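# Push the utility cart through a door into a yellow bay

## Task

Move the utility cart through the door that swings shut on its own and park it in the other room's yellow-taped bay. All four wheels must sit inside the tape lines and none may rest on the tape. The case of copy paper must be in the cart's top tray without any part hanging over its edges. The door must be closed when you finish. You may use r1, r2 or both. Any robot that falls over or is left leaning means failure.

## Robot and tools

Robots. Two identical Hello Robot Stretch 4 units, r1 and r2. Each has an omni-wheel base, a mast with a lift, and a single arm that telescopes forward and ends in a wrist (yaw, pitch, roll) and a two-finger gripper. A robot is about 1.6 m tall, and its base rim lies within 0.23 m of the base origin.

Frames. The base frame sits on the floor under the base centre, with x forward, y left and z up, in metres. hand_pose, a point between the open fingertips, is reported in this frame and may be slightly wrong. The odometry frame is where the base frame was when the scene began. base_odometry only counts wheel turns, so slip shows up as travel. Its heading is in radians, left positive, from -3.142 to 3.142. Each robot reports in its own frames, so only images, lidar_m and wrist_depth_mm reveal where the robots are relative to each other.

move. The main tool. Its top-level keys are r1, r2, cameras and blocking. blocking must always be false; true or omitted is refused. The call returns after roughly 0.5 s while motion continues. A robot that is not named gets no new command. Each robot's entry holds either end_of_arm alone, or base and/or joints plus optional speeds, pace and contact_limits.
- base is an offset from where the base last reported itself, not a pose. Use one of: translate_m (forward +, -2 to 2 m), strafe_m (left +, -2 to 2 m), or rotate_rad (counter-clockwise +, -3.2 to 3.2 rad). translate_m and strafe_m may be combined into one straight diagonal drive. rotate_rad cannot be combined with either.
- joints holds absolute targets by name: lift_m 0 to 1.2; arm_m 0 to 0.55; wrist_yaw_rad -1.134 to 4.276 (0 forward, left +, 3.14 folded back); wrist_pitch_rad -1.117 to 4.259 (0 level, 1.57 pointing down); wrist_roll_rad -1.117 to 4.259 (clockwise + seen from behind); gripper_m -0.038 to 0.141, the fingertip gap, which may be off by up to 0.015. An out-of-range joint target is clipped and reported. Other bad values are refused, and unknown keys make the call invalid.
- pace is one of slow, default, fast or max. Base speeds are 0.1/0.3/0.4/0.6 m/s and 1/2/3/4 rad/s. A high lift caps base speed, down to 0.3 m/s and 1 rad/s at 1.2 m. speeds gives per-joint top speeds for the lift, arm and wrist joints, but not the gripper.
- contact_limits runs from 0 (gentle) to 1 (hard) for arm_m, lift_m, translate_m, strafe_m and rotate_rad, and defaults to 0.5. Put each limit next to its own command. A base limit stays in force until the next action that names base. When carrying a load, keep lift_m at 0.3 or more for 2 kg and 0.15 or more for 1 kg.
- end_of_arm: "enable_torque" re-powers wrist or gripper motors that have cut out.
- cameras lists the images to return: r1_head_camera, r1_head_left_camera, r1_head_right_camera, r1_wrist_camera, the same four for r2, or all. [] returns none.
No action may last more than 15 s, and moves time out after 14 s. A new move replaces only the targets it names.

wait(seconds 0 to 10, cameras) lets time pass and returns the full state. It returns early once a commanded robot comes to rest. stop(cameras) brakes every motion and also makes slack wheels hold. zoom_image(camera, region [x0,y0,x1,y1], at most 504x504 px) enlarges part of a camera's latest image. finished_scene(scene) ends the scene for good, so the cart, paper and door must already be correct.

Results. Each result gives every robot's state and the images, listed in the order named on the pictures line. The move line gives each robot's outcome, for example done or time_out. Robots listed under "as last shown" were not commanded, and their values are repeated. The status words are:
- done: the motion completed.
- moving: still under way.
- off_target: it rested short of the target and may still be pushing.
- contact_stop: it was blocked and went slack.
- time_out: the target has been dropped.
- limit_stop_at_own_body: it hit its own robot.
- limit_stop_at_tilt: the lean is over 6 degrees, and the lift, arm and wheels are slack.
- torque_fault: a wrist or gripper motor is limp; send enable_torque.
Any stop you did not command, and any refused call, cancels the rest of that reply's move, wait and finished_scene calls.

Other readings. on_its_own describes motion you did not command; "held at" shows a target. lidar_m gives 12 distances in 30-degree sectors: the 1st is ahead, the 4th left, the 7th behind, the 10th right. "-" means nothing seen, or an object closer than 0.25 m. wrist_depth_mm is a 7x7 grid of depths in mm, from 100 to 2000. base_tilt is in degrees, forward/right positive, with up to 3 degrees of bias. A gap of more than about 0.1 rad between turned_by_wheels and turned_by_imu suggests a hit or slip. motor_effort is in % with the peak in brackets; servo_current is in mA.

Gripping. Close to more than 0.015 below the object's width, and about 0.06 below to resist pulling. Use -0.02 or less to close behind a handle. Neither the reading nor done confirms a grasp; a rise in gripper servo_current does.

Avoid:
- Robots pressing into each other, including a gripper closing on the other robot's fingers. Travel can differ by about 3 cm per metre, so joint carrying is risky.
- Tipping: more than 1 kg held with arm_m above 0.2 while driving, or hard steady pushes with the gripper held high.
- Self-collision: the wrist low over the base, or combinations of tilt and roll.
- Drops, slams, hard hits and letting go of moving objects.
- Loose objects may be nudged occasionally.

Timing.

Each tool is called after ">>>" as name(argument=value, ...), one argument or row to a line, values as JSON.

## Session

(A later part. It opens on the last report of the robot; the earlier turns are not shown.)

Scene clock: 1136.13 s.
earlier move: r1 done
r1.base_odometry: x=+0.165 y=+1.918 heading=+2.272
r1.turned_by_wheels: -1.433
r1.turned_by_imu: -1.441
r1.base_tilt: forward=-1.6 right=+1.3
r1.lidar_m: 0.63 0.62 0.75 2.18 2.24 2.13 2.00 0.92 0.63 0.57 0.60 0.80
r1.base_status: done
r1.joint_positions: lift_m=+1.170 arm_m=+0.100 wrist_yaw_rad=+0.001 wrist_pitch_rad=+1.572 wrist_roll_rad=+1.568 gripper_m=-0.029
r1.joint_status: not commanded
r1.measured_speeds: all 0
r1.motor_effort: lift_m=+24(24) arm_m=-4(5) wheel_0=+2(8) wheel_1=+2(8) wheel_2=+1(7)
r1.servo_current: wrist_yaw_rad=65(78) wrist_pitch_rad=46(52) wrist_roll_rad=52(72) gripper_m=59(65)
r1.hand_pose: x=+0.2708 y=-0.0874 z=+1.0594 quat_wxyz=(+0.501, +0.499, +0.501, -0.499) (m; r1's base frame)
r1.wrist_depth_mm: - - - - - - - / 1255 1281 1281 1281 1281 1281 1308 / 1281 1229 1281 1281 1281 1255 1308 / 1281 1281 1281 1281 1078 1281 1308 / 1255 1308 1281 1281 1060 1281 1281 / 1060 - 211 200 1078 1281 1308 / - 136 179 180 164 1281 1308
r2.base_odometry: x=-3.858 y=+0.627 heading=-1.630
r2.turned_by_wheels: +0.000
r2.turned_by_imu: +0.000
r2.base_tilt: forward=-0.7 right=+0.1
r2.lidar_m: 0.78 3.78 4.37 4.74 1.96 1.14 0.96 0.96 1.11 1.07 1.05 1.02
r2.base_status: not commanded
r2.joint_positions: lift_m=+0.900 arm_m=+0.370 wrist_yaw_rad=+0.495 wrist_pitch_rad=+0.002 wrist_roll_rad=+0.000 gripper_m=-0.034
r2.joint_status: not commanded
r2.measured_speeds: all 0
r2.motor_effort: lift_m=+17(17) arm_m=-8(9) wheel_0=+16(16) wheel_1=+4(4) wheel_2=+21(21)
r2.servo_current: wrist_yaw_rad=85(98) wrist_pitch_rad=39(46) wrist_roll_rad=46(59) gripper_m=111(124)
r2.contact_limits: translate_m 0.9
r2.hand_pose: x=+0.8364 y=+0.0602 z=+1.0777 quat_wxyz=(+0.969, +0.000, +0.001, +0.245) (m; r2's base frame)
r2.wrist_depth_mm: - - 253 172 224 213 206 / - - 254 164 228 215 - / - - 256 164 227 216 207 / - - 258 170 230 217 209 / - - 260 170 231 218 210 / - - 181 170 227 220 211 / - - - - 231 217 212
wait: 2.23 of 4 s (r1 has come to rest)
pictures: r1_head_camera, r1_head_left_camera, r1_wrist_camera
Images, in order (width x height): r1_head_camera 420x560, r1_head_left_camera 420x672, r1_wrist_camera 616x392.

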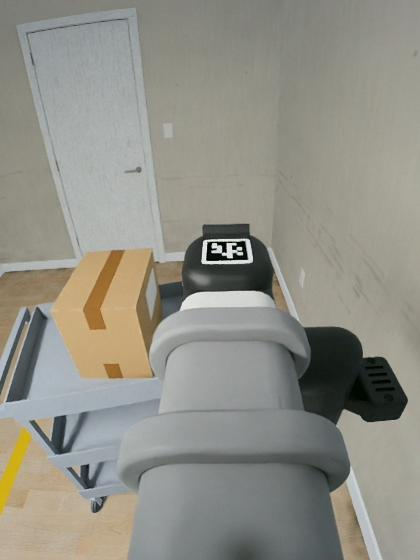

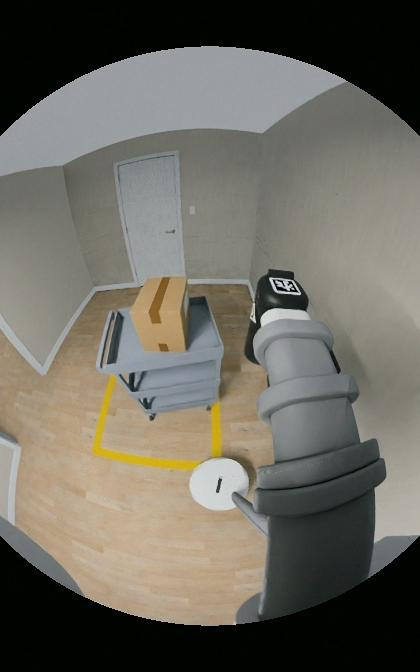

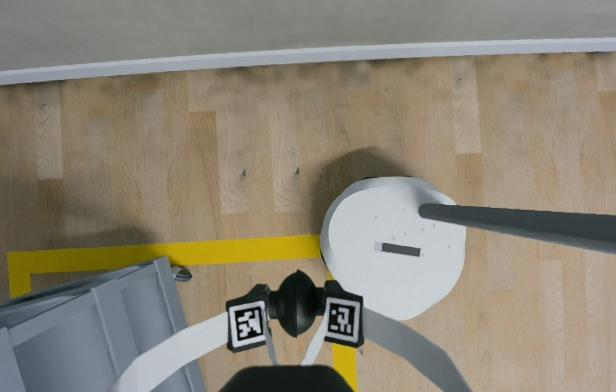

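>>> move(
  blocking=false,
  r1={"base":{"translate_m":0.15},"joints":{"arm_m":0.48}},
  cameras=[],
)

>>> wait(
  seconds=3,
  cameras=["r1_wrist_camera"],
)

Scene clock: 1148.90 s.
move: r1 moving
r1.base_odometry: x=+0.145 y=+1.942 heading=+2.272
r1.turned_by_wheels: +0.000
r1.turned_by_imu: +0.000
r1.base_tilt: forward=-1.6 right=+1.3
r1.lidar_m: 0.58 0.57 0.70 2.19 2.22 2.15 2.04 0.91 0.62 0.57 0.61 0.81
r1.base_status: translate_m moving
r1.joint_positions: lift_m=+1.170 arm_m=+0.151 wrist_yaw_rad=+0.001 wrist_pitch_rad=+1.572 wrist_roll_rad=+1.568 gripper_m=-0.029
r1.joint_status: arm_m moving
r1.measured_speeds: translate_m=+0.123 strafe_m=+0.001 rotate_rad=+0.001 lift_m=+0.000 arm_m=+0.195 wrist_yaw_rad=+0.000 wrist_pitch_rad=+0.000 wrist_roll_rad=+0.000
r1.motor_effort: lift_m=+24(24) arm_m=+4(7) wheel_0=+6(7) wheel_1=+7(8) wheel_2=-8(9)
r1.servo_current: wrist_yaw_rad=59(59) wrist_pitch_rad=33(52) wrist_roll_rad=52(59) gripper_m=59(65)
r1.hand_pose: x=+0.3214 y=-0.0874 z=+1.0594 quat_wxyz=(+0.501, +0.499, +0.501, -0.499) (m; r1's base frame)
r1.wrist_depth_mm: - - - - - - - / 1229 1255 1255 1281 1281 1281 1281 / 1229 1281 1229 1308 1281 1281 1281 / 1229 1281 1255 1255 1060 1281 1308 / 1281 1281 1255 1281 1060 1255 1281 / 1255 778 186 199 1078 1281 1308 / 480 136 173 1281 157 1281 1308
r2: as last shown
r2.base_tilt: forward=-0.6 right=+0.0
r2.lidar_m: 0.74 3.80 4.41 4.74 1.94 1.12 0.97 0.95 1.13 1.06 1.09 1.01
r2.motor_effort: lift_m=+16(17) arm_m=-8(8) wheel_0=+16(16) wheel_1=+4(4) wheel_2=+21(21)
r2.servo_current: wrist_yaw_rad=85(104) wrist_pitch_rad=39(46) wrist_roll_rad=52(59) gripper_m=117(124)
r2.contact_limits: translate_m 0.9
r2.wrist_depth_mm: - - 253 172 224 213 206 / - - 254 163 227 215 - / - - 257 164 228 216 207 / - - 258 170 230 216 208 / - - 260 170 232 219 211 / - - 181 171 226 219 211 / - - - - 231 217 213
pictures: none
No camera images: "cameras" was empty.

Scene clock: 1150.63 s.
earlier move: r1 done
r1.base_odometry: x=+0.069 y=+2.032 heading=+2.272
r1.turned_by_wheels: +0.000
r1.turned_by_imu: +0.000
r1.base_tilt: forward=-1.6 right=+1.3
r1.lidar_m: 0.47 0.48 0.58 2.20 2.27 2.27 2.16 0.88 0.62 0.58 0.60 0.78
r1.base_status: done
r1.joint_positions: lift_m=+1.170 arm_m=+0.480 wrist_yaw_rad=+0.001 wrist_pitch_rad=+1.572 wrist_roll_rad=+1.568 gripper_m=-0.029
r1.joint_status: all done
r1.measured_speeds: all 0
r1.motor_effort: lift_m=+24(24) arm_m=+4(7) wheel_0=+2(7) wheel_1=+2(8) wheel_2=+2(10)
r1.servo_current: wrist_yaw_rad=52(59) wrist_pitch_rad=39(52) wrist_roll_rad=39(65) gripper_m=59(65)
r1.hand_pose: x=+0.6507 y=-0.0874 z=+1.0594 quat_wxyz=(+0.501, +0.499, +0.501, -0.499) (m; r1's base frame)
r1.wrist_depth_mm: - - - - - - - / 1229 1281 1255 1281 1255 1308 1281 / 1281 1255 1281 1281 1281 1281 1308 / 1281 1281 1281 1281 1281 1160 1255 / 1255 1281 1255 1255 1281 1060 1060 / 1308 1255 188 198 1281 1281 1255 / 1281 1281 173 183 165 - 1255
r2.base_odometry: x=-3.858 y=+0.627 heading=-1.630
r2.turned_by_wheels: +0.000
r2.turned_by_imu: +0.000
r2.base_tilt: forward=-0.6 right=+0.0
r2.lidar_m: 0.77 3.78 4.40 4.71 1.94 1.11 0.96 0.95 1.12 1.07 1.06 1.00
r2.base_status: not commanded
r2.joint_positions: lift_m=+0.900 arm_m=+0.370 wrist_yaw_rad=+0.495 wrist_pitch_rad=+0.002 wrist_roll_rad=+0.000 gripper_m=-0.034
r2.joint_status: not commanded
r2.measured_speeds: all 0
r2.motor_effort: lift_m=+17(17) arm_m=-8(9) wheel_0=+16(16) wheel_1=+4(4) wheel_2=+21(21)
r2.servo_current: wrist_yaw_rad=78(104) wrist_pitch_rad=39(52) wrist_roll_rad=46(59) gripper_m=117(124)
r2.contact_limits: translate_m 0.9
r2.hand_pose: x=+0.8364 y=+0.0602 z=+1.0777 quat_wxyz=(+0.969, +0.000, +0.001, +0.245) (m; r2's base frame)
r2.wrist_depth_mm: - - 253 172 224 213 206 / - - 254 163 227 216 - / - - 257 165 228 216 207 / - - 258 170 229 216 208 / - - 262 170 231 218 211 / - - 181 170 227 220 211 / - - - - 230 217 213
wait: 1.73 of 3 s (r1 has come to rest)
pictures: r1_wrist_camera
Images, in order (width x height): r1_wrist_camera 616x392.

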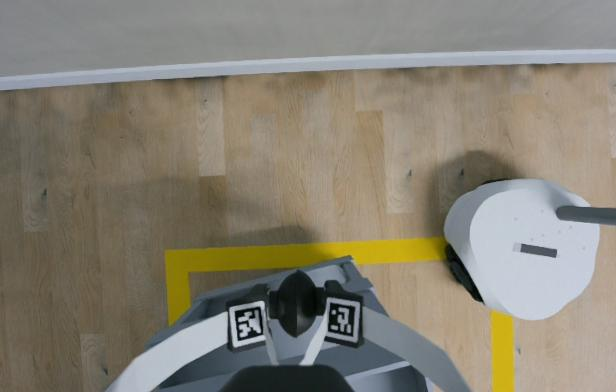

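>>> move(
  blocking=false,
  r1={"joints":{"lift_m":0.95}},
  cameras=[],
)

>>> wait(
  seconds=3,
  cameras=["r1_wrist_camera"],
)

>>> move(
  blocking=false,
  r1={"base":{"strafe_m":0.2},"pace":"slow","contact_limits":{"strafe_m":0.7}},
  cameras=[],
)

>>> wait(
  seconds=5,
  cameras=["r1_wrist_camera","r1_head_left_camera"],
)

Scene clock: 1159.20 s.
move: r1 moving
r1.base_odometry: x=+0.069 y=+2.032 heading=+2.272
r1.turned_by_wheels: +0.000
r1.turned_by_imu: +0.000
r1.base_tilt: forward=-1.6 right=+1.3
r1.lidar_m: 0.47 0.48 0.58 2.20 2.27 2.29 2.17 0.90 0.61 0.57 0.58 0.82
r1.base_status: not commanded
r1.joint_positions: lift_m=+1.132 arm_m=+0.480 wrist_yaw_rad=+0.001 wrist_pitch_rad=+1.572 wrist_roll_rad=+1.568 gripper_m=-0.029
r1.joint_status: lift_m moving
r1.measured_speeds: translate_m=+0.000 strafe_m=+0.000 rotate_rad=+0.000 lift_m=-0.146 arm_m=+0.000 wrist_yaw_rad=+0.000 wrist_pitch_rad=+0.000 wrist_roll_rad=+0.000
r1.motor_effort: lift_m=+11(22) arm_m=+5(5) wheel_0=+2(3) wheel_1=+2(2) wheel_2=+2(2)
r1.servo_current: wrist_yaw_rad=59(59) wrist_pitch_rad=46(46) wrist_roll_rad=46(65) gripper_m=65(65)
r1.hand_pose: x=+0.6507 y=-0.0874 z=+1.0223 quat_wxyz=(+0.501, +0.499, +0.501, -0.499) (m; r1's base frame)
r1.wrist_depth_mm: - - - - - - - / 1255 1229 1255 1255 1255 1255 1255 / 1229 1229 1229 1281 1229 1281 1255 / 1229 1229 1255 1229 1255 1182 1042 / 1255 1229 1255 1255 1255 1025 1008 / 1281 1229 187 198 1255 1255 1025 / 1255 1255 166 152 176 - 1255
r2: as last shown
r2.lidar_m: 0.77 3.81 4.42 4.73 1.95 1.13 0.96 0.96 1.12 1.07 1.07 1.01
r2.servo_current: wrist_yaw_rad=91(104) wrist_pitch_rad=46(46) wrist_roll_rad=59(59) gripper_m=117(117)
r2.contact_limits: translate_m 0.9
r2.wrist_depth_mm: - - 253 172 224 213 205 / - - 255 164 227 215 - / - - 257 164 228 216 207 / - - 258 171 230 216 209 / - - 260 171 231 218 210 / - - 181 171 227 219 211 / - - - - 230 216 213
pictures: none
No camera images: "cameras" was empty.

Scene clock: 1160.70 s.
earlier move: r1 done
r1.base_odometry: x=+0.069 y=+2.032 heading=+2.272
r1.turned_by_wheels: +0.000
r1.turned_by_imu: +0.000
r1.base_tilt: forward=-1.6 right=+1.3
r1.lidar_m: 0.49 0.47 0.56 2.21 2.25 2.25 2.13 0.91 0.62 0.57 0.59 0.79
r1.base_status: not commanded
r1.joint_positions: lift_m=+0.950 arm_m=+0.480 wrist_yaw_rad=+0.001 wrist_pitch_rad=+1.572 wrist_roll_rad=+1.568 gripper_m=-0.029
r1.joint_status: all done
r1.measured_speeds: all 0
r1.motor_effort: lift_m=+12(22) arm_m=+4(5) wheel_0=+2(3) wheel_1=+2(2) wheel_2=+2(2)
r1.servo_current: wrist_yaw_rad=39(72) wrist_pitch_rad=39(52) wrist_roll_rad=52(65) gripper_m=65(65)
r1.hand_pose: x=+0.6507 y=-0.0874 z=+0.8403 quat_wxyz=(+0.501, +0.499, +0.501, -0.499) (m; r1's base frame)
r1.wrist_depth_mm: - - - - - - 1060 / 1060 1060 1060 1078 1060 1042 1098 / 1042 1060 1060 1078 1060 1060 1042 / 1042 1060 1078 1042 1060 1060 854 / 1060 1025 1078 1042 1060 946 866 / 1042 1060 187 199 1078 1060 854 / 1060 1042 159 - 149 1060 1060
r2.base_odometry: x=-3.858 y=+0.627 heading=-1.630
r2.turned_by_wheels: +0.000
r2.turned_by_imu: +0.000
r2.base_tilt: forward=-0.6 right=+0.0
r2.lidar_m: 0.76 3.80 4.39 4.72 1.95 1.15 0.94 0.96 1.12 1.05 1.07 0.97
r2.base_status: not commanded
r2.joint_positions: lift_m=+0.900 arm_m=+0.370 wrist_yaw_rad=+0.495 wrist_pitch_rad=+0.002 wrist_roll_rad=+0.000 gripper_m=-0.034
r2.joint_status: not commanded
r2.measured_speeds: all 0
r2.motor_effort: lift_m=+16(17) arm_m=-8(9) wheel_0=+16(16) wheel_1=+4(4) wheel_2=+21(22)
r2.servo_current: wrist_yaw_rad=91(104) wrist_pitch_rad=33(46) wrist_roll_rad=52(59) gripper_m=117(124)
r2.contact_limits: translate_m 0.9
r2.hand_pose: x=+0.8364 y=+0.0602 z=+1.0777 quat_wxyz=(+0.969, +0.000, +0.001, +0.245) (m; r2's base frame)
r2.wrist_depth_mm: - - 253 172 224 213 205 / - - 255 163 227 215 - / - - 257 164 228 216 207 / - - 259 170 230 216 208 / - - 260 171 230 219 209 / - - 181 170 227 220 211 / - - - - 230 216 213
wait: 1.50 of 3 s (r1 has come to rest)
pictures: r1_wrist_camera
Images, in order (width x height): r1_wrist_camera 616x392.

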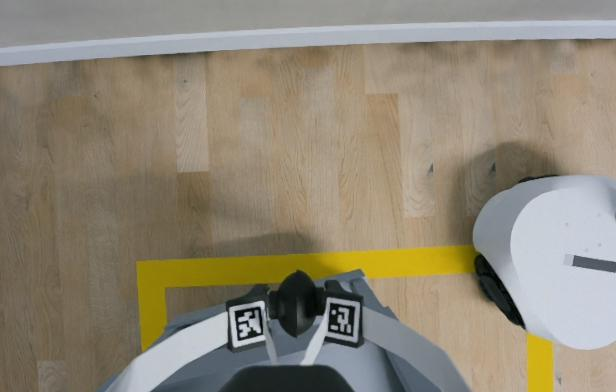

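Scene clock: 1161.20 s.
move: r1 moving
r1.base_odometry: x=+0.058 y=+2.023 heading=+2.272
r1.turned_by_wheels: +0.000
r1.turned_by_imu: +0.000
r1.base_tilt: forward=-1.5 right=+1.3
r1.lidar_m: 0.49 0.47 0.57 2.20 2.24 2.29 2.15 0.93 0.63 0.59 0.57 0.83
r1.base_status: strafe_m moving
r1.joint_positions: lift_m=+0.950 arm_m=+0.480 wrist_yaw_rad=+0.001 wrist_pitch_rad=+1.572 wrist_roll_rad=+1.568 gripper_m=-0.029
r1.joint_status: not commanded
r1.measured_speeds: translate_m=+0.000 strafe_m=+0.056 rotate_rad=+0.000 lift_m=+0.000 arm_m=+0.000 wrist_yaw_rad=+0.000 wrist_pitch_rad=+0.000 wrist_roll_rad=+0.000
r1.motor_effort: lift_m=+12(12) arm_m=+4(5) wheel_0=-7(9) wheel_1=+7(7) wheel_2=+0(1)
r1.servo_current: wrist_yaw_rad=46(59) wrist_pitch_rad=39(46) wrist_roll_rad=59(59) gripper_m=65(65)
r1.contact_limits: strafe_m 0.7
r1.hand_pose: x=+0.6507 y=-0.0874 z=+0.8403 quat_wxyz=(+0.501, +0.499, +0.501, -0.499) (m; r1's base frame)
r1.wrist_depth_mm: - - - - 1060 1060 1060 / 1042 1042 1078 1060 1042 1078 1060 / 1060 1060 1060 1060 1078 1060 1060 / 1042 1060 1060 1042 1060 1060 842 / 1042 1060 1060 1042 1060 891 854 / 1060 1060 187 199 1025 1060 854 / 1042 1060 160 - 150 1060 1060
r2: as last shown
r2.base_tilt: forward=-0.7 right=+0.0
r2.lidar_m: 0.78 3.80 4.42 4.73 1.99 1.14 0.95 0.96 1.12 1.06 1.08 1.01
r2.motor_effort: lift_m=+17(17) arm_m=-8(9) wheel_0=+16(16) wheel_1=+4(4) wheel_2=+21(21)
r2.servo_current: wrist_yaw_rad=91(91) wrist_pitch_rad=39(52) wrist_roll_rad=52(52) gripper_m=111(124)
r2.contact_limits: translate_m 0.9
r2.wrist_depth_mm: - - 253 172 224 213 204 / - - 255 164 227 215 - / - - 257 164 227 216 206 / - - 258 170 230 216 209 / - - 259 170 230 219 210 / - - 181 170 226 220 211 / - - - - 232 217 212
pictures: none
No camera images: "cameras" was empty.

Scene clock: 1163.83 s.
earlier move: r1 done
r1.base_odometry: x=-0.084 y=+1.903 heading=+2.272
r1.turned_by_wheels: +0.000
r1.turned_by_imu: -0.001
r1.base_tilt: forward=-1.6 right=+1.2
r1.lidar_m: 0.43 0.45 0.55 2.01 2.05 2.31 2.17 1.20 0.82 0.77 0.80 1.06
r1.base_status: done
r1.joint_positions: lift_m=+0.950 arm_m=+0.480 wrist_yaw_rad=+0.001 wrist_pitch_rad=+1.571 wrist_roll_rad=+1.568 gripper_m=-0.029
r1.joint_status: not commanded
r1.measured_speeds: all 0
r1.motor_effort: lift_m=+13(13) arm_m=+4(5) wheel_0=-5(27) wheel_1=+1(7) wheel_2=-2(15)
r1.servo_current: wrist_yaw_rad=59(72) wrist_pitch_rad=46(46) wrist_roll_rad=52(65) gripper_m=59(65)
r1.contact_limits: strafe_m 0.7
r1.hand_pose: x=+0.6507 y=-0.0874 z=+0.8403 quat_wxyz=(+0.501, +0.499, +0.501, -0.499) (m; r1's base frame)
r1.wrist_depth_mm: 1060 1060 1078 1060 1042 1060 1060 / 1025 1025 1042 1078 1060 1042 1060 / 1060 1060 1060 1078 1078 1078 1060 / 1042 1042 1060 1060 1060 991 854 / 1042 1060 1060 - 504 842 866 / 1060 512 180 199 216 220 - / 266 211 198 198 198 268 -
r2.base_odometry: x=-3.858 y=+0.627 heading=-1.630
r2.turned_by_wheels: +0.000
r2.turned_by_imu: +0.000
r2.base_tilt: forward=-0.7 right=+0.0
r2.lidar_m: 0.78 3.78 4.37 4.76 1.97 1.13 0.97 0.97 1.14 1.07 1.07 0.98
r2.base_status: not commanded
r2.joint_positions: lift_m=+0.900 arm_m=+0.370 wrist_yaw_rad=+0.495 wrist_pitch_rad=+0.002 wrist_roll_rad=+0.000 gripper_m=-0.034
r2.joint_status: not commanded
r2.measured_speeds: all 0
r2.motor_effort: lift_m=+16(17) arm_m=-8(9) wheel_0=+16(16) wheel_1=+4(4) wheel_2=+21(21)
r2.servo_current: wrist_yaw_rad=85(98) wrist_pitch_rad=46(52) wrist_roll_rad=59(59) gripper_m=111(124)
r2.contact_limits: translate_m 0.9
r2.hand_pose: x=+0.8364 y=+0.0602 z=+1.0777 quat_wxyz=(+0.969, +0.000, +0.001, +0.245) (m; r2's base frame)
r2.wrist_depth_mm: - - 254 172 224 212 206 / - - 254 164 226 215 - / - - 256 165 228 216 206 / - - 259 171 229 217 208 / - - 260 170 231 219 211 / - - 180 171 226 220 211 / - - - - 231 217 213
wait: 2.63 of 5 s (r1 has come to rest)
pictures: r1_head_left_camera, r1_wrist_camera
Images, in order (width x height): r1_head_left_camera 420x672, r1_wrist_camera 616x392.

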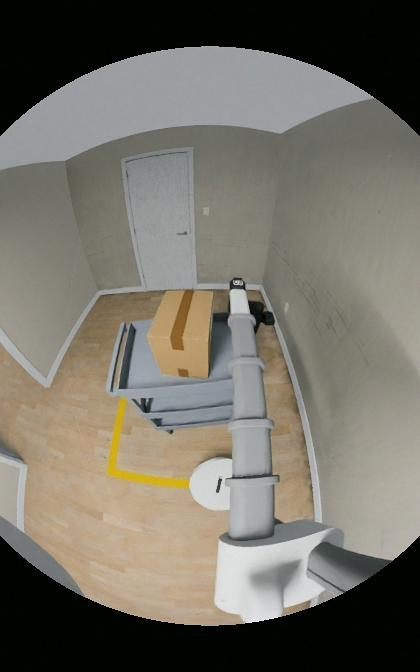

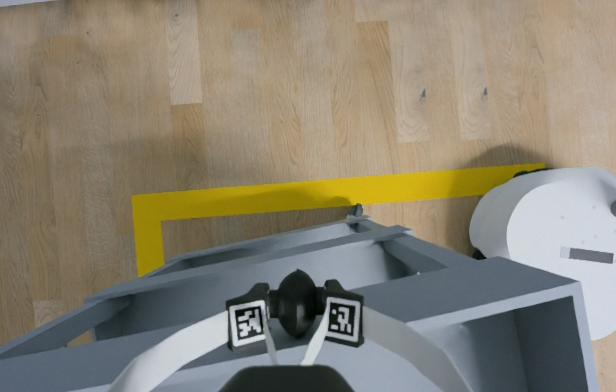

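>>> move(
  blocking=false,
  r1={"base":{"strafe_m":0.19},"pace":"slow","contact_limits":{"strafe_m":0.7}},
  cameras=[],
)

>>> wait(
  seconds=5,
  cameras=["r1_wrist_camera","r1_head_left_camera"],
)

Scene clock: 1170.17 s.
move: r1 moving
r1.base_odometry: x=-0.095 y=+1.894 heading=+2.270
r1.turned_by_wheels: -0.002
r1.turned_by_imu: -0.002
r1.base_tilt: forward=-1.6 right=+1.3
r1.lidar_m: 0.45 0.45 0.54 2.00 2.03 2.28 2.16 1.22 0.82 0.77 0.81 1.08
r1.base_status: strafe_m moving
r1.joint_positions: lift_m=+0.950 arm_m=+0.480 wrist_yaw_rad=+0.001 wrist_pitch_rad=+1.571 wrist_roll_rad=+1.568 gripper_m=-0.029
r1.joint_status: not commanded
r1.measured_speeds: translate_m=+0.000 strafe_m=+0.056 rotate_rad=-0.006 lift_m=+0.000 arm_m=+0.000 wrist_yaw_rad=+0.000 wrist_pitch_rad=+0.000 wrist_roll_rad=+0.000
r1.motor_effort: lift_m=+13(13) arm_m=+4(4) wheel_0=-17(17) wheel_1=+3(5) wheel_2=-3(3)
r1.servo_current: wrist_yaw_rad=52(59) wrist_pitch_rad=46(46) wrist_roll_rad=52(59) gripper_m=59(65)
r1.contact_limits: strafe_m 0.7
r1.hand_pose: x=+0.6507 y=-0.0874 z=+0.8403 quat_wxyz=(+0.501, +0.499, +0.501, -0.499) (m; r1's base frame)
r1.wrist_depth_mm: 1060 1042 1078 1060 1078 1060 1098 / 1042 1060 1060 1060 1078 1098 1060 / 1078 1078 1060 1042 1078 1060 1078 / 1042 1060 1042 1078 1078 991 842 / 1060 1042 1060 - 459 854 854 / 1078 512 180 200 199 227 - / 253 199 198 198 270 271 -
r2: as last shown
r2.base_tilt: forward=-0.6 right=+0.0
r2.lidar_m: 0.77 3.79 4.40 4.76 1.94 1.13 0.96 0.96 1.13 1.06 1.06 0.99
r2.motor_effort: lift_m=+17(17) arm_m=-8(8) wheel_0=+16(16) wheel_1=+4(4) wheel_2=+21(21)
r2.servo_current: wrist_yaw_rad=91(98) wrist_pitch_rad=39(46) wrist_roll_rad=46(59) gripper_m=117(117)
r2.contact_limits: translate_m 0.9
r2.wrist_depth_mm: - - 253 172 224 213 204 / - - 255 163 227 214 - / - - 257 164 228 216 206 / - - 258 171 230 216 209 / - - 259 171 231 218 210 / - - 181 170 227 219 211 / - - - - 230 217 212
pictures: none
No camera images: "cameras" was empty.

Scene clock: 1172.70 s.
earlier move: r1 done
r1.base_odometry: x=-0.229 y=+1.781 heading=+2.272
r1.turned_by_wheels: +0.002
r1.turned_by_imu: +0.001
r1.base_tilt: forward=-1.6 right=+1.3
r1.lidar_m: 0.50 0.54 0.82 1.85 1.83 2.30 2.18 1.47 1.03 0.96 0.99 1.31
r1.base_status: done
r1.joint_positions: lift_m=+0.950 arm_m=+0.480 wrist_yaw_rad=+0.001 wrist_pitch_rad=+1.570 wrist_roll_rad=+1.568 gripper_m=-0.029
r1.joint_status: not commanded
r1.measured_speeds: all 0
r1.motor_effort: lift_m=+13(13) arm_m=+4(4) wheel_0=-5(25) wheel_1=+3(6) wheel_2=-1(10)
r1.servo_current: wrist_yaw_rad=33(72) wrist_pitch_rad=46(52) wrist_roll_rad=46(65) gripper_m=65(65)
r1.contact_limits: strafe_m 0.7
r1.hand_pose: x=+0.6512 y=-0.0874 z=+0.8403 quat_wxyz=(+0.501, +0.499, +0.501, -0.499) (m; r1's base frame)
r1.wrist_depth_mm: 1025 1042 1042 1060 1060 1060 1060 / 1042 1060 1060 1078 1060 1060 1042 / 1042 1060 1042 1042 1060 1060 1060 / 1060 1060 1078 1060 1060 1060 831 / 1042 831 - - 1042 946 842 / 248 245 185 198 179 1060 854 / 267 197 198 198 198 217 1042
r2.base_odometry: x=-3.858 y=+0.627 heading=-1.630
r2.turned_by_wheels: +0.000
r2.turned_by_imu: +0.000
r2.base_tilt: forward=-0.7 right=+0.0
r2.lidar_m: 0.76 3.80 4.39 4.75 1.95 1.14 0.96 0.96 1.14 1.06 1.07 1.00
r2.base_status: not commanded
r2.joint_positions: lift_m=+0.900 arm_m=+0.370 wrist_yaw_rad=+0.495 wrist_pitch_rad=+0.002 wrist_roll_rad=+0.000 gripper_m=-0.034
r2.joint_status: not commanded
r2.measured_speeds: all 0
r2.motor_effort: lift_m=+17(17) arm_m=-8(8) wheel_0=+16(16) wheel_1=+4(4) wheel_2=+21(21)
r2.servo_current: wrist_yaw_rad=85(104) wrist_pitch_rad=46(52) wrist_roll_rad=59(59) gripper_m=111(124)
r2.contact_limits: translate_m 0.9
r2.hand_pose: x=+0.8364 y=+0.0602 z=+1.0777 quat_wxyz=(+0.969, +0.000, +0.001, +0.245) (m; r2's base frame)
r2.wrist_depth_mm: - - 253 172 224 213 205 / - - 255 164 226 215 - / - - 257 165 228 216 206 / - - 258 170 230 216 209 / - - 260 171 231 218 210 / - - 181 170 227 220 211 / - - - - 229 217 212
wait: 2.53 of 5 s (r1 has come to rest)
pictures: r1_head_left_camera, r1_wrist_camera
Images, in order (width x height): r1_head_left_camera 420x672, r1_wrist_camera 616x392.

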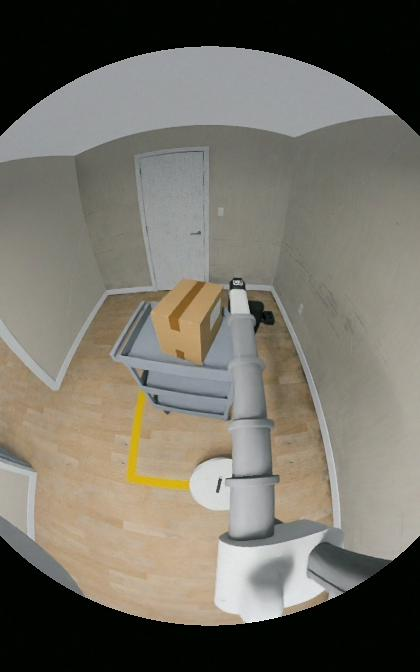

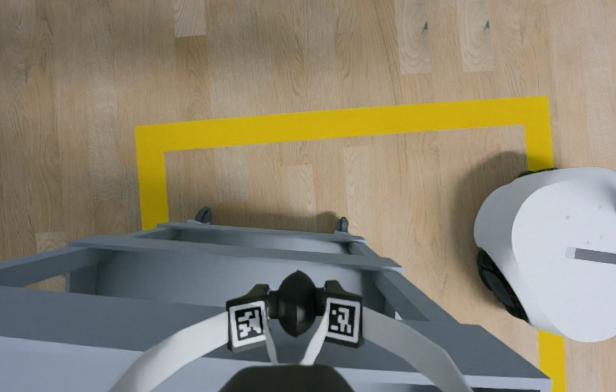

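>>> move(
  blocking=false,
  r1={"joints":{"lift_m":1.17}},
  cameras=[],
)

>>> wait(
  seconds=3,
  cameras=[],
)

>>> move(
  blocking=false,
  r1={"joints":{"arm_m":0.3}},
  cameras=[],
)

>>> wait(
  seconds=3,
  cameras=[],
)

>>> move(
  blocking=false,
  r1={"base":{"strafe_m":0.48},"joints":{"gripper_m":0.07}},
  cameras=[],
)

>>> wait(
  seconds=4,
  cameras=["r1_wrist_camera","r1_head_left_camera","r1_head_camera"],
)

Scene clock: 1195.43 s.
move: r1 moving
r1.base_odometry: x=-0.229 y=+1.781 heading=+2.272
r1.turned_by_wheels: +0.000
r1.turned_by_imu: +0.000
r1.base_tilt: forward=-1.5 right=+1.3
r1.lidar_m: 0.48 0.55 0.85 1.85 1.81 2.32 2.17 1.51 1.03 0.95 1.00 1.32
r1.base_status: not commanded
r1.joint_positions: lift_m=+0.988 arm_m=+0.480 wrist_yaw_rad=+0.001 wrist_pitch_rad=+1.570 wrist_roll_rad=+1.568 gripper_m=-0.029
r1.joint_status: lift_m moving
r1.measured_speeds: translate_m=+0.000 strafe_m=+0.000 rotate_rad=+0.000 lift_m=+0.146 arm_m=+0.000 wrist_yaw_rad=+0.000 wrist_pitch_rad=+0.000 wrist_roll_rad=+0.000
r1.motor_effort: lift_m=+26(27) arm_m=+4(4) wheel_0=-4(5) wheel_1=+3(3) wheel_2=-1(1)
r1.servo_current: wrist_yaw_rad=59(59) wrist_pitch_rad=39(46) wrist_roll_rad=52(59) gripper_m=59(65)
r1.contact_limits: strafe_m 0.7
r1.hand_pose: x=+0.6512 y=-0.0874 z=+0.8774 quat_wxyz=(+0.501, +0.499, +0.501, -0.499) (m; r1's base frame)
r1.wrist_depth_mm: 1078 1098 1078 1078 1078 1098 1098 / 1098 1078 1078 1098 1098 1098 1098 / 1078 1060 1078 1078 1078 1098 1098 / 1078 1078 1098 1078 1098 1098 878 / 549 1078 - 1008 1078 946 866 / 268 260 187 199 179 1060 878 / 300 300 298 230 229 234 1098
r2: as last shown
r2.lidar_m: 0.77 3.80 4.42 4.75 1.97 1.14 0.95 0.95 1.13 1.06 1.09 1.02
r2.servo_current: wrist_yaw_rad=85(91) wrist_pitch_rad=39(39) wrist_roll_rad=46(59) gripper_m=117(117)
r2.contact_limits: translate_m 0.9
r2.wrist_depth_mm: - - 252 172 224 213 205 / - - 254 164 227 215 - / - - 257 164 229 216 207 / - - 259 171 229 217 208 / - - 260 171 231 219 209 / - - 181 170 227 219 211 / - - - - 230 216 212
pictures: none
No camera images: "cameras" was empty.

Scene clock: 1196.93 s.
earlier move: r1 done
r1.base_odometry: x=-0.229 y=+1.781 heading=+2.272
r1.turned_by_wheels: +0.000
r1.turned_by_imu: +0.000
r1.base_tilt: forward=-1.6 right=+1.3
r1.lidar_m: 0.50 0.53 0.83 1.83 1.85 2.31 2.18 1.51 1.04 0.95 0.99 1.32
r1.base_status: not commanded
r1.joint_positions: lift_m=+1.170 arm_m=+0.480 wrist_yaw_rad=+0.001 wrist_pitch_rad=+1.570 wrist_roll_rad=+1.568 gripper_m=-0.029
r1.joint_status: all done
r1.measured_speeds: all 0
r1.motor_effort: lift_m=+24(27) arm_m=+4(4) wheel_0=-4(5) wheel_1=+3(4) wheel_2=-1(1)
r1.servo_current: wrist_yaw_rad=46(72) wrist_pitch_rad=39(46) wrist_roll_rad=46(65) gripper_m=59(65)
r1.contact_limits: strafe_m 0.7
r1.hand_pose: x=+0.6512 y=-0.0874 z=+1.0593 quat_wxyz=(+0.501, +0.499, +0.501, -0.499) (m; r1's base frame)
r1.wrist_depth_mm: 1255 1255 1255 1281 1255 1255 1281 / 1281 1281 1281 1255 1281 1281 1308 / 1281 1281 1255 1255 1308 1281 1255 / 1255 1255 1255 1255 1229 1098 1060 / 484 488 449 484 1255 1078 1060 / 484 484 480 198 179 1281 1281 / 469 421 183 488 157 - 1281
r2.base_odometry: x=-3.858 y=+0.627 heading=-1.630
r2.turned_by_wheels: +0.000
r2.turned_by_imu: +0.000
r2.base_tilt: forward=-0.7 right=+0.0
r2.lidar_m: 0.77 3.79 4.37 4.74 1.97 1.11 0.97 0.95 1.15 1.05 1.05 0.98
r2.base_status: not commanded
r2.joint_positions: lift_m=+0.900 arm_m=+0.370 wrist_yaw_rad=+0.495 wrist_pitch_rad=+0.002 wrist_roll_rad=+0.000 gripper_m=-0.034
r2.joint_status: not commanded
r2.measured_speeds: all 0
r2.motor_effort: lift_m=+17(17) arm_m=-8(8) wheel_0=+16(16) wheel_1=+4(4) wheel_2=+21(22)
r2.servo_current: wrist_yaw_rad=91(104) wrist_pitch_rad=33(52) wrist_roll_rad=39(65) gripper_m=111(117)
r2.contact_limits: translate_m 0.9
r2.hand_pose: x=+0.8364 y=+0.0602 z=+1.0777 quat_wxyz=(+0.969, +0.000, +0.001, +0.245) (m; r2's base frame)
r2.wrist_depth_mm: - - 253 172 224 212 204 / - - 255 164 228 216 - / - - 256 165 227 216 207 / - - 259 171 230 216 208 / - - 260 170 231 219 210 / - - 182 170 226 220 211 / - - - - 231 217 212
wait: 1.50 of 3 s (r1 has come to rest)
pictures: none
No camera images: "cameras" was empty.

Scene clock: 1197.43 s.
move: r1 moving
r1.base_odometry: x=-0.229 y=+1.781 heading=+2.272
r1.turned_by_wheels: +0.000
r1.turned_by_imu: +0.000
r1.base_tilt: forward=-1.6 right=+1.3
r1.lidar_m: 0.48 0.52 0.79 1.82 1.84 2.31 2.17 1.51 1.03 0.96 0.99 1.31
r1.base_status: not commanded
r1.joint_positions: lift_m=+1.170 arm_m=+0.429 wrist_yaw_rad=+0.001 wrist_pitch_rad=+1.570 wrist_roll_rad=+1.568 gripper_m=-0.029
r1.joint_status: arm_m moving
r1.measured_speeds: translate_m=+0.000 strafe_m=+0.000 rotate_rad=+0.000 lift_m=+0.000 arm_m=-0.195 wrist_yaw_rad=+0.000 wrist_pitch_rad=+0.000 wrist_roll_rad=+0.000
r1.motor_effort: lift_m=+24(24) arm_m=-5(7) wheel_0=-4(5) wheel_1=+3(4) wheel_2=-1(1)
r1.servo_current: wrist_yaw_rad=52(59) wrist_pitch_rad=39(46) wrist_roll_rad=59(59) gripper_m=59(65)
r1.contact_limits: strafe_m 0.7
r1.hand_pose: x=+0.6005 y=-0.0874 z=+1.0593 quat_wxyz=(+0.501, +0.499, +0.501, -0.499) (m; r1's base frame)
r1.wrist_depth_mm: 1281 1308 1281 1255 1308 1281 1281 / 1281 1255 1281 1281 1255 1255 1281 / 1281 1281 1255 1281 1281 1255 1308 / 1255 1281 1281 1281 1281 1060 1255 / 480 484 459 585 1281 1060 1060 / 484 488 211 199 415 1255 1281 / 484 449 183 480 165 - 1281
r2: as last shown
r2.lidar_m: 0.79 3.76 4.38 4.72 1.98 1.12 0.96 0.95 1.11 1.07 1.06 1.00
r2.motor_effort: lift_m=+17(17) arm_m=-8(8) wheel_0=+16(16) wheel_1=+4(4) wheel_2=+21(21)
r2.servo_current: wrist_yaw_rad=91(98) wrist_pitch_rad=46(46) wrist_roll_rad=52(59) gripper_m=117(117)
r2.contact_limits: translate_m 0.9
r2.wrist_depth_mm: - - 253 172 224 213 205 / - - 254 164 227 216 - / - - 256 165 227 216 207 / - - 258 171 229 216 208 / - - 258 170 231 219 211 / - - 181 170 226 220 211 / - - - - 231 216 213
pictures: none
No camera images: "cameras" was empty.

Scene clock: 1198.57 s.
earlier move: r1 done
r1.base_odometry: x=-0.229 y=+1.781 heading=+2.272
r1.turned_by_wheels: +0.000
r1.turned_by_imu: +0.000
r1.base_tilt: forward=-1.6 right=+1.2
r1.lidar_m: 0.48 0.54 0.82 1.82 1.85 2.31 2.18 1.50 1.03 0.95 0.99 1.33
r1.base_status: not commanded
r1.joint_positions: lift_m=+1.170 arm_m=+0.300 wrist_yaw_rad=+0.001 wrist_pitch_rad=+1.570 wrist_roll_rad=+1.568 gripper_m=-0.029
r1.joint_status: all done
r1.measured_speeds: all 0
r1.motor_effort: lift_m=+24(24) arm_m=-4(8) wheel_0=-5(5) wheel_1=+3(4) wheel_2=-1(1)
r1.servo_current: wrist_yaw_rad=65(65) wrist_pitch_rad=46(46) wrist_roll_rad=46(65) gripper_m=59(65)
r1.contact_limits: strafe_m 0.7
r1.hand_pose: x=+0.4713 y=-0.0874 z=+1.0593 quat_wxyz=(+0.501, +0.499, +0.501, -0.499) (m; r1's base frame)
r1.wrist_depth_mm: 1255 1255 1229 1255 1281 1281 1308 / 1255 1281 1255 1308 1281 1281 1281 / 1308 1281 1308 1255 1281 1308 1308 / 1281 1281 1281 1281 1281 1078 1281 / 788 480 500 1281 1098 1078 1308 / 484 484 433 199 1078 1255 1281 / 484 484 179 732 164 - 1308
r2.base_odometry: x=-3.858 y=+0.627 heading=-1.630
r2.turned_by_wheels: +0.000
r2.turned_by_imu: +0.000
r2.base_tilt: forward=-0.7 right=+0.0
r2.lidar_m: 0.78 3.79 4.40 4.75 1.98 1.10 0.96 0.96 1.12 1.07 1.06 0.98
r2.base_status: not commanded
r2.joint_positions: lift_m=+0.900 arm_m=+0.370 wrist_yaw_rad=+0.495 wrist_pitch_rad=+0.002 wrist_roll_rad=+0.000 gripper_m=-0.034
r2.joint_status: not commanded
r2.measured_speeds: all 0
r2.motor_effort: lift_m=+17(17) arm_m=-8(8) wheel_0=+16(16) wheel_1=+4(4) wheel_2=+21(21)
r2.servo_current: wrist_yaw_rad=85(98) wrist_pitch_rad=33(46) wrist_roll_rad=59(59) gripper_m=117(124)
r2.contact_limits: translate_m 0.9
r2.hand_pose: x=+0.8364 y=+0.0602 z=+1.0777 quat_wxyz=(+0.969, +0.000, +0.001, +0.245) (m; r2's base frame)
r2.wrist_depth_mm: - - 253 172 224 213 205 / - - 254 163 227 215 - / - - 257 164 229 216 207 / - - 258 170 229 217 209 / - - 260 170 231 219 210 / - - 181 171 227 220 211 / - - - - 230 216 213
wait: 1.13 of 3 s (r1 has come to rest)
pictures: none
No camera images: "cameras" was empty.

Scene clock: 1199.07 s.
move: r1 moving
r1.base_odometry: x=-0.257 y=+1.758 heading=+2.272
r1.turned_by_wheels: +0.000
r1.turned_by_imu: +0.000
r1.base_tilt: forward=-1.6 right=+1.3
r1.lidar_m: 0.46 0.54 0.83 1.78 1.83 2.32 2.17 1.54 1.06 0.98 1.03 1.36
r1.base_status: strafe_m moving
r1.joint_positions: lift_m=+1.170 arm_m=+0.300 wrist_yaw_rad=+0.001 wrist_pitch_rad=+1.570 wrist_roll_rad=+1.568 gripper_m=-0.004
r1.joint_status: gripper_m moving
r1.measured_speeds: translate_m=-0.001 strafe_m=+0.141 rotate_rad=+0.004 lift_m=+0.000 arm_m=+0.000 wrist_yaw_rad=+0.000 wrist_pitch_rad=+0.000 wrist_roll_rad=+0.000
r1.motor_effort: lift_m=+24(24) arm_m=-4(5) wheel_0=-10(12) wheel_1=+8(10) wheel_2=+0(2)
r1.servo_current: wrist_yaw_rad=52(65) wrist_pitch_rad=39(46) wrist_roll_rad=46(52) gripper_m=72(72)
r1.hand_pose: x=+0.4713 y=-0.0874 z=+1.0593 quat_wxyz=(+0.501, +0.499, +0.501, -0.499) (m; r1's base frame)
r1.wrist_depth_mm: 1255 1255 1281 1281 1281 1255 1308 / 1229 1255 1281 1255 1281 1281 1255 / 1229 1281 1281 1281 1281 1281 1308 / 1281 1281 1255 1281 1281 1060 1308 / 484 484 484 1255 1098 1060 1281 / 484 488 484 202 1098 1255 1308 / 469 480 172 182 153 1281 1281
r2: as last shown
r2.lidar_m: 0.76 3.78 4.38 4.72 1.95 1.15 0.95 0.95 1.12 1.06 1.07 1.00
r2.servo_current: wrist_yaw_rad=72(91) wrist_pitch_rad=46(46) wrist_roll_rad=46(59) gripper_m=111(117)
r2.contact_limits: translate_m 0.9
r2.wrist_depth_mm: - - 253 171 224 212 205 / - - 254 164 227 215 - / - - 256 164 229 216 206 / - - 258 170 230 216 208 / - - 260 170 233 217 210 / - - 180 170 227 219 211 / - - - - 230 217 212
pictures: none
No camera images: "cameras" was empty.

Scene clock: 1201.50 s.
earlier move: r1 done
r1.base_odometry: x=-0.596 y=+1.472 heading=+2.272
r1.turned_by_wheels: +0.000
r1.turned_by_imu: +0.002
r1.base_tilt: forward=-1.6 right=+1.3
r1.lidar_m: 0.54 2.04 1.50 1.52 1.37 1.81 2.20 2.23 1.55 1.44 0.75 0.55
r1.base_status: done
r1.joint_positions: lift_m=+1.170 arm_m=+0.300 wrist_yaw_rad=+0.001 wrist_pitch_rad=+1.570 wrist_roll_rad=+1.568 gripper_m=+0.070
r1.joint_status: all done
r1.measured_speeds: all 0
r1.motor_effort: lift_m=+23(24) arm_m=-4(5) wheel_0=-2(12) wheel_1=+0(11) wheel_2=+0(2)
r1.servo_current: wrist_yaw_rad=33(72) wrist_pitch_rad=33(46) wrist_roll_rad=39(72) gripper_m=39(91)
r1.hand_pose: x=+0.4713 y=-0.0874 z=+1.0594 quat_wxyz=(+0.501, +0.499, +0.501, -0.499) (m; r1's base frame)
r1.wrist_depth_mm: 257 362 480 1281 1281 1281 1229 / 270 387 484 1281 1308 1281 1308 / 291 421 484 1281 1308 1281 1308 / 303 459 480 1281 1308 1078 1281 / 484 480 484 1229 1098 1060 1281 / 484 488 193 1255 191 1255 1255 / 484 173 484 152 1255 1281 1281
r2.base_odometry: x=-3.858 y=+0.627 heading=-1.630
r2.turned_by_wheels: +0.000
r2.turned_by_imu: +0.000
r2.base_tilt: forward=-0.6 right=+0.0
r2.lidar_m: 0.76 3.77 4.40 4.72 1.93 1.12 0.95 0.96 1.12 1.06 1.06 1.01
r2.base_status: not commanded
r2.joint_positions: lift_m=+0.900 arm_m=+0.370 wrist_yaw_rad=+0.495 wrist_pitch_rad=+0.002 wrist_roll_rad=+0.000 gripper_m=-0.034
r2.joint_status: not commanded
r2.measured_speeds: all 0
r2.motor_effort: lift_m=+17(17) arm_m=-8(8) wheel_0=+16(16) wheel_1=+3(4) wheel_2=+21(21)
r2.servo_current: wrist_yaw_rad=85(98) wrist_pitch_rad=39(52) wrist_roll_rad=39(59) gripper_m=117(124)
r2.contact_limits: translate_m 0.9
r2.hand_pose: x=+0.8364 y=+0.0602 z=+1.0777 quat_wxyz=(+0.969, +0.000, +0.001, +0.245) (m; r2's base frame)
r2.wrist_depth_mm: - - 253 172 224 213 205 / - - 254 164 227 216 - / - - 257 164 229 216 208 / - - 259 170 229 216 208 / - - 262 171 231 218 210 / - - 181 171 226 220 211 / - - - - 229 217 212
wait: 2.43 of 4 s (r1 has come to rest)
pictures: r1_head_camera, r1_head_left_camera, r1_wrist_camera
Images, in order (width x height): r1_head_camera 420x560, r1_head_left_camera 420x672, r1_wrist_camera 616x392.

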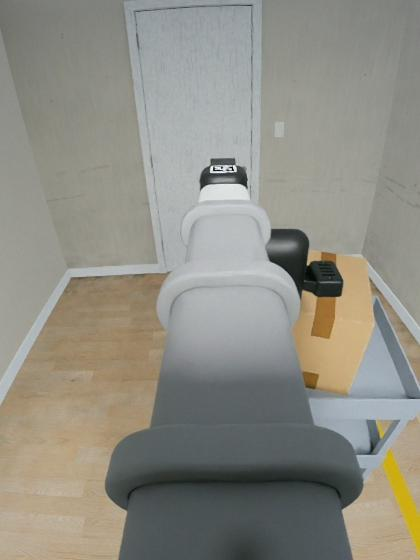

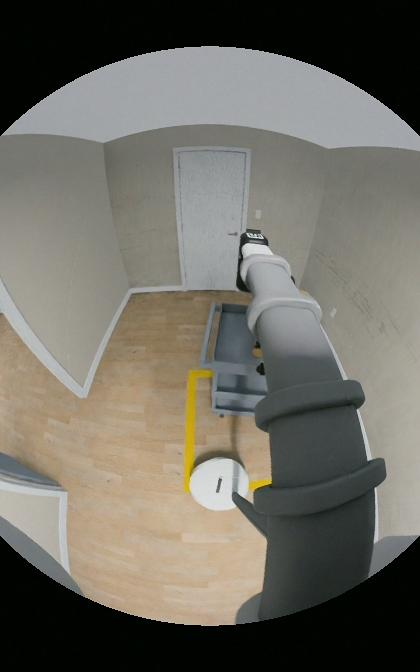

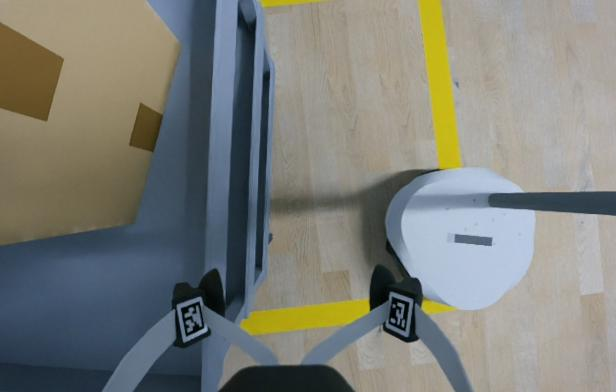

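>>> move(
  blocking=false,
  r1={"joints":{"arm_m":0.377,"wrist_roll_rad":1.61}},
  cameras=[],
)

>>> wait(
  seconds=2,
  cameras=["r1_wrist_camera"],
)

>>> move(
  blocking=false,
  r1={"joints":{"lift_m":1.05}},
  cameras=[],
)

>>> wait(
  seconds=2,
  cameras=["r1_wrist_camera"],
)

Scene clock: 1216.17 s.
move: r1 moving
r1.base_odometry: x=-0.596 y=+1.472 heading=+2.272
r1.turned_by_wheels: +0.000
r1.turned_by_imu: +0.000
r1.base_tilt: forward=-1.6 right=+1.3
r1.lidar_m: 0.53 2.06 1.49 1.54 1.39 1.83 2.20 2.18 1.50 1.44 0.74 0.56
r1.base_status: not commanded
r1.joint_positions: lift_m=+1.170 arm_m=+0.349 wrist_yaw_rad=+0.001 wrist_pitch_rad=+1.570 wrist_roll_rad=+1.608 gripper_m=+0.070
r1.joint_status: arm_m moving; wrist_roll_rad moving
r1.measured_speeds: translate_m=+0.000 strafe_m=+0.000 rotate_rad=+0.000 lift_m=+0.000 arm_m=+0.156 wrist_yaw_rad=+0.000 wrist_pitch_rad=+0.000 wrist_roll_rad=+0.000
r1.motor_effort: lift_m=+23(23) arm_m=+4(8) wheel_0=-2(3) wheel_1=+0(1) wheel_2=+0(0)
r1.servo_current: wrist_yaw_rad=39(65) wrist_pitch_rad=46(46) wrist_roll_rad=78(78) gripper_m=39(52)
r1.hand_pose: x=+0.5202 y=-0.0874 z=+1.0594 quat_wxyz=(+0.491, +0.509, +0.491, -0.509) (m; r1's base frame)
r1.wrist_depth_mm: 221 296 480 1281 1281 1255 1281 / 224 314 488 1281 1281 1308 1308 / 228 332 484 1281 1281 1308 1336 / 242 368 484 1308 1281 1078 1281 / 480 480 484 1255 1255 1078 1255 / 480 480 192 1281 191 1281 1281 / 480 173 484 152 1281 1281 1308
r2: as last shown
r2.lidar_m: 0.77 3.78 4.38 4.72 1.98 1.13 0.95 0.95 1.12 1.07 1.07 1.01
r2.motor_effort: lift_m=+17(17) arm_m=-8(9) wheel_0=+16(16) wheel_1=+4(4) wheel_2=+21(22)
r2.servo_current: wrist_yaw_rad=78(98) wrist_pitch_rad=39(46) wrist_roll_rad=46(59) gripper_m=111(124)
r2.contact_limits: translate_m 0.9
r2.wrist_depth_mm: - - 252 172 224 213 205 / - - 255 163 227 215 - / - - 258 165 228 216 207 / - - 259 170 230 216 208 / - - 260 170 232 219 211 / - - 181 170 226 220 211 / - - - - 230 217 212
pictures: none
No camera images: "cameras" was empty.

Scene clock: 1216.83 s.
earlier move: r1 done
r1.base_odometry: x=-0.596 y=+1.472 heading=+2.272
r1.turned_by_wheels: +0.000
r1.turned_by_imu: +0.000
r1.base_tilt: forward=-1.6 right=+1.3
r1.lidar_m: 0.53 2.03 1.48 1.51 1.36 1.80 2.20 2.22 1.55 1.45 0.72 0.56
r1.base_status: not commanded
r1.joint_positions: lift_m=+1.170 arm_m=+0.377 wrist_yaw_rad=+0.001 wrist_pitch_rad=+1.570 wrist_roll_rad=+1.608 gripper_m=+0.070
r1.joint_status: all done
r1.measured_speeds: all 0
r1.motor_effort: lift_m=+23(23) arm_m=+4(8) wheel_0=-2(3) wheel_1=+0(1) wheel_2=+0(0)
r1.servo_current: wrist_yaw_rad=59(65) wrist_pitch_rad=39(46) wrist_roll_rad=46(85) gripper_m=46(52)
r1.hand_pose: x=+0.5481 y=-0.0874 z=+1.0594 quat_wxyz=(+0.491, +0.509, +0.491, -0.509) (m; r1's base frame)
r1.wrist_depth_mm: - 236 351 1255 1281 1255 1255 / 207 234 404 1255 1281 1281 1281 / 208 249 473 1281 1281 1281 1281 / 208 277 484 1255 1281 1078 1308 / 484 484 480 1281 1281 1060 1281 / 488 480 192 1255 191 1042 1281 / 484 159 480 143 1281 1281 1281
r2.base_odometry: x=-3.858 y=+0.627 heading=-1.630
r2.turned_by_wheels: +0.000
r2.turned_by_imu: +0.000
r2.base_tilt: forward=-0.7 right=+0.0
r2.lidar_m: 0.77 3.79 4.41 4.76 1.95 1.13 0.96 0.95 1.11 1.06 1.07 1.00
r2.base_status: not commanded
r2.joint_positions: lift_m=+0.900 arm_m=+0.370 wrist_yaw_rad=+0.495 wrist_pitch_rad=+0.002 wrist_roll_rad=+0.000 gripper_m=-0.034
r2.joint_status: not commanded
r2.measured_speeds: all 0
r2.motor_effort: lift_m=+17(17) arm_m=-8(9) wheel_0=+16(16) wheel_1=+4(4) wheel_2=+21(22)
r2.servo_current: wrist_yaw_rad=85(98) wrist_pitch_rad=39(52) wrist_roll_rad=46(65) gripper_m=117(124)
r2.contact_limits: translate_m 0.9
r2.hand_pose: x=+0.8364 y=+0.0602 z=+1.0777 quat_wxyz=(+0.969, +0.000, +0.001, +0.245) (m; r2's base frame)
r2.wrist_depth_mm: - - 253 172 225 213 205 / - - 255 163 227 215 - / - - 257 165 228 216 207 / - - 258 170 229 217 208 / - - 260 170 230 218 210 / - - 181 170 227 219 211 / - - - - 230 218 212
wait: 0.67 of 2 s (r1 has come to rest)
pictures: r1_wrist_camera
Images, in order (width x height): r1_wrist_camera 616x392.

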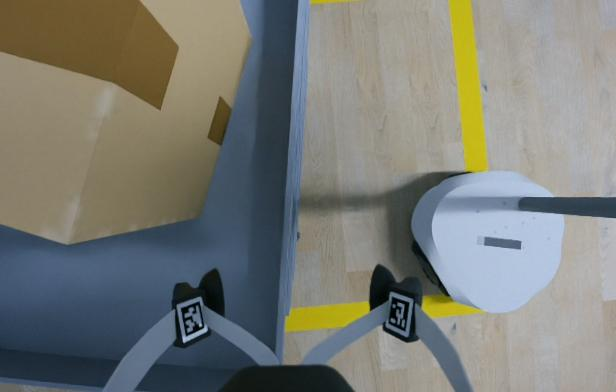

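Scene clock: 1217.33 s.
move: r1 moving
r1.base_odometry: x=-0.596 y=+1.472 heading=+2.272
r1.turned_by_wheels: +0.000
r1.turned_by_imu: +0.000
r1.base_tilt: forward=-1.6 right=+1.3
r1.lidar_m: 0.53 2.02 1.49 1.54 1.37 1.82 2.18 2.20 1.54 1.43 0.70 0.54
r1.base_status: not commanded
r1.joint_positions: lift_m=+1.132 arm_m=+0.377 wrist_yaw_rad=+0.001 wrist_pitch_rad=+1.570 wrist_roll_rad=+1.608 gripper_m=+0.070
r1.joint_status: lift_m moving
r1.measured_speeds: translate_m=+0.000 strafe_m=+0.000 rotate_rad=+0.000 lift_m=-0.146 arm_m=+0.000 wrist_yaw_rad=+0.000 wrist_pitch_rad=+0.000 wrist_roll_rad=+0.000
r1.motor_effort: lift_m=+10(22) arm_m=+5(5) wheel_0=-2(3) wheel_1=+0(1) wheel_2=+0(0)
r1.servo_current: wrist_yaw_rad=52(65) wrist_pitch_rad=39(46) wrist_roll_rad=65(65) gripper_m=46(46)
r1.hand_pose: x=+0.5481 y=-0.0874 z=+1.0223 quat_wxyz=(+0.491, +0.509, +0.491, -0.509) (m; r1's base frame)
r1.wrist_depth_mm: - 215 353 1281 1255 1255 1255 / 177 227 402 1229 1255 1229 1229 / 177 249 455 1255 1205 1229 1229 / 192 278 452 1255 1255 1025 1255 / 452 452 455 1255 1255 1025 1042 / 455 449 197 1255 191 1025 1255 / 452 173 452 142 1255 1229 1229
r2: as last shown
r2.lidar_m: 0.78 3.79 4.38 4.75 1.95 1.13 0.97 0.96 1.13 1.08 1.06 1.00
r2.motor_effort: lift_m=+16(17) arm_m=-8(8) wheel_0=+16(16) wheel_1=+4(4) wheel_2=+21(21)
r2.servo_current: wrist_yaw_rad=85(104) wrist_pitch_rad=46(46) wrist_roll_rad=46(59) gripper_m=111(124)
r2.contact_limits: translate_m 0.9
r2.wrist_depth_mm: - - 254 172 224 213 205 / - - 253 163 227 216 - / - - 257 164 229 216 207 / - - 258 171 229 216 208 / - - 260 170 231 219 211 / - - 181 171 227 220 211 / - - - - 230 218 213
pictures: none
No camera images: "cameras" was empty.

Scene clock: 1218.37 s.
earlier move: r1 done
r1.base_odometry: x=-0.596 y=+1.472 heading=+2.272
r1.turned_by_wheels: +0.000
r1.turned_by_imu: +0.000
r1.base_tilt: forward=-1.5 right=+1.3
r1.lidar_m: 0.53 2.03 1.50 1.51 1.36 1.81 2.20 2.18 1.52 1.42 0.74 0.54
r1.base_status: not commanded
r1.joint_positions: lift_m=+1.050 arm_m=+0.377 wrist_yaw_rad=+0.001 wrist_pitch_rad=+1.570 wrist_roll_rad=+1.608 gripper_m=+0.070
r1.joint_status: all done
r1.measured_speeds: all 0
r1.motor_effort: lift_m=+13(22) arm_m=+4(5) wheel_0=-2(3) wheel_1=+0(1) wheel_2=+0(0)
r1.servo_current: wrist_yaw_rad=59(65) wrist_pitch_rad=46(52) wrist_roll_rad=46(65) gripper_m=39(46)
r1.hand_pose: x=+0.5481 y=-0.0874 z=+0.9403 quat_wxyz=(+0.491, +0.509, +0.491, -0.509) (m; r1's base frame)
r1.wrist_depth_mm: 152 216 353 1138 1160 1160 1182 / 160 231 366 1160 1160 1182 1205 / 170 249 366 1160 1182 1160 1160 / 182 276 368 1160 1160 946 917 / 366 366 368 1138 1182 960 946 / 368 366 197 1160 191 946 1160 / 368 364 368 143 1182 1160 1138
r2.base_odometry: x=-3.858 y=+0.627 heading=-1.630
r2.turned_by_wheels: +0.000
r2.turned_by_imu: +0.000
r2.base_tilt: forward=-0.7 right=+0.0
r2.lidar_m: 0.75 3.79 4.40 4.71 1.95 1.13 0.96 0.96 1.10 1.06 1.06 1.01
r2.base_status: not commanded
r2.joint_positions: lift_m=+0.900 arm_m=+0.370 wrist_yaw_rad=+0.495 wrist_pitch_rad=+0.002 wrist_roll_rad=+0.000 gripper_m=-0.034
r2.joint_status: not commanded
r2.measured_speeds: all 0
r2.motor_effort: lift_m=+17(17) arm_m=-8(8) wheel_0=+15(16) wheel_1=+4(4) wheel_2=+21(22)
r2.servo_current: wrist_yaw_rad=98(104) wrist_pitch_rad=39(46) wrist_roll_rad=46(59) gripper_m=111(124)
r2.contact_limits: translate_m 0.9
r2.hand_pose: x=+0.8364 y=+0.0602 z=+1.0777 quat_wxyz=(+0.969, +0.000, +0.001, +0.245) (m; r2's base frame)
r2.wrist_depth_mm: - - 254 172 224 213 205 / - - 255 164 227 216 - / - - 258 165 228 216 207 / - - 258 170 230 217 208 / - - 259 170 231 218 210 / - - 181 171 226 220 211 / - - - - 230 216 212
wait: 1.03 of 2 s (r1 has come to rest)
pictures: r1_wrist_camera
Images, in order (width x height): r1_wrist_camera 616x392.

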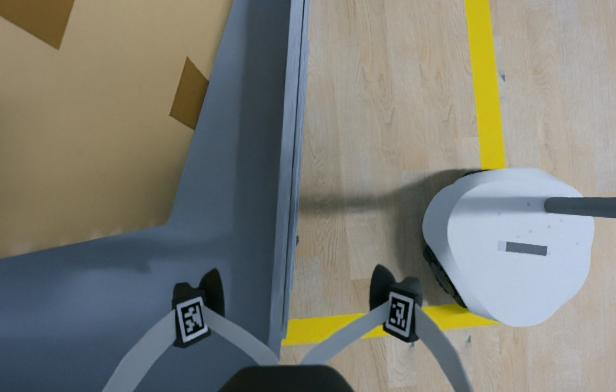

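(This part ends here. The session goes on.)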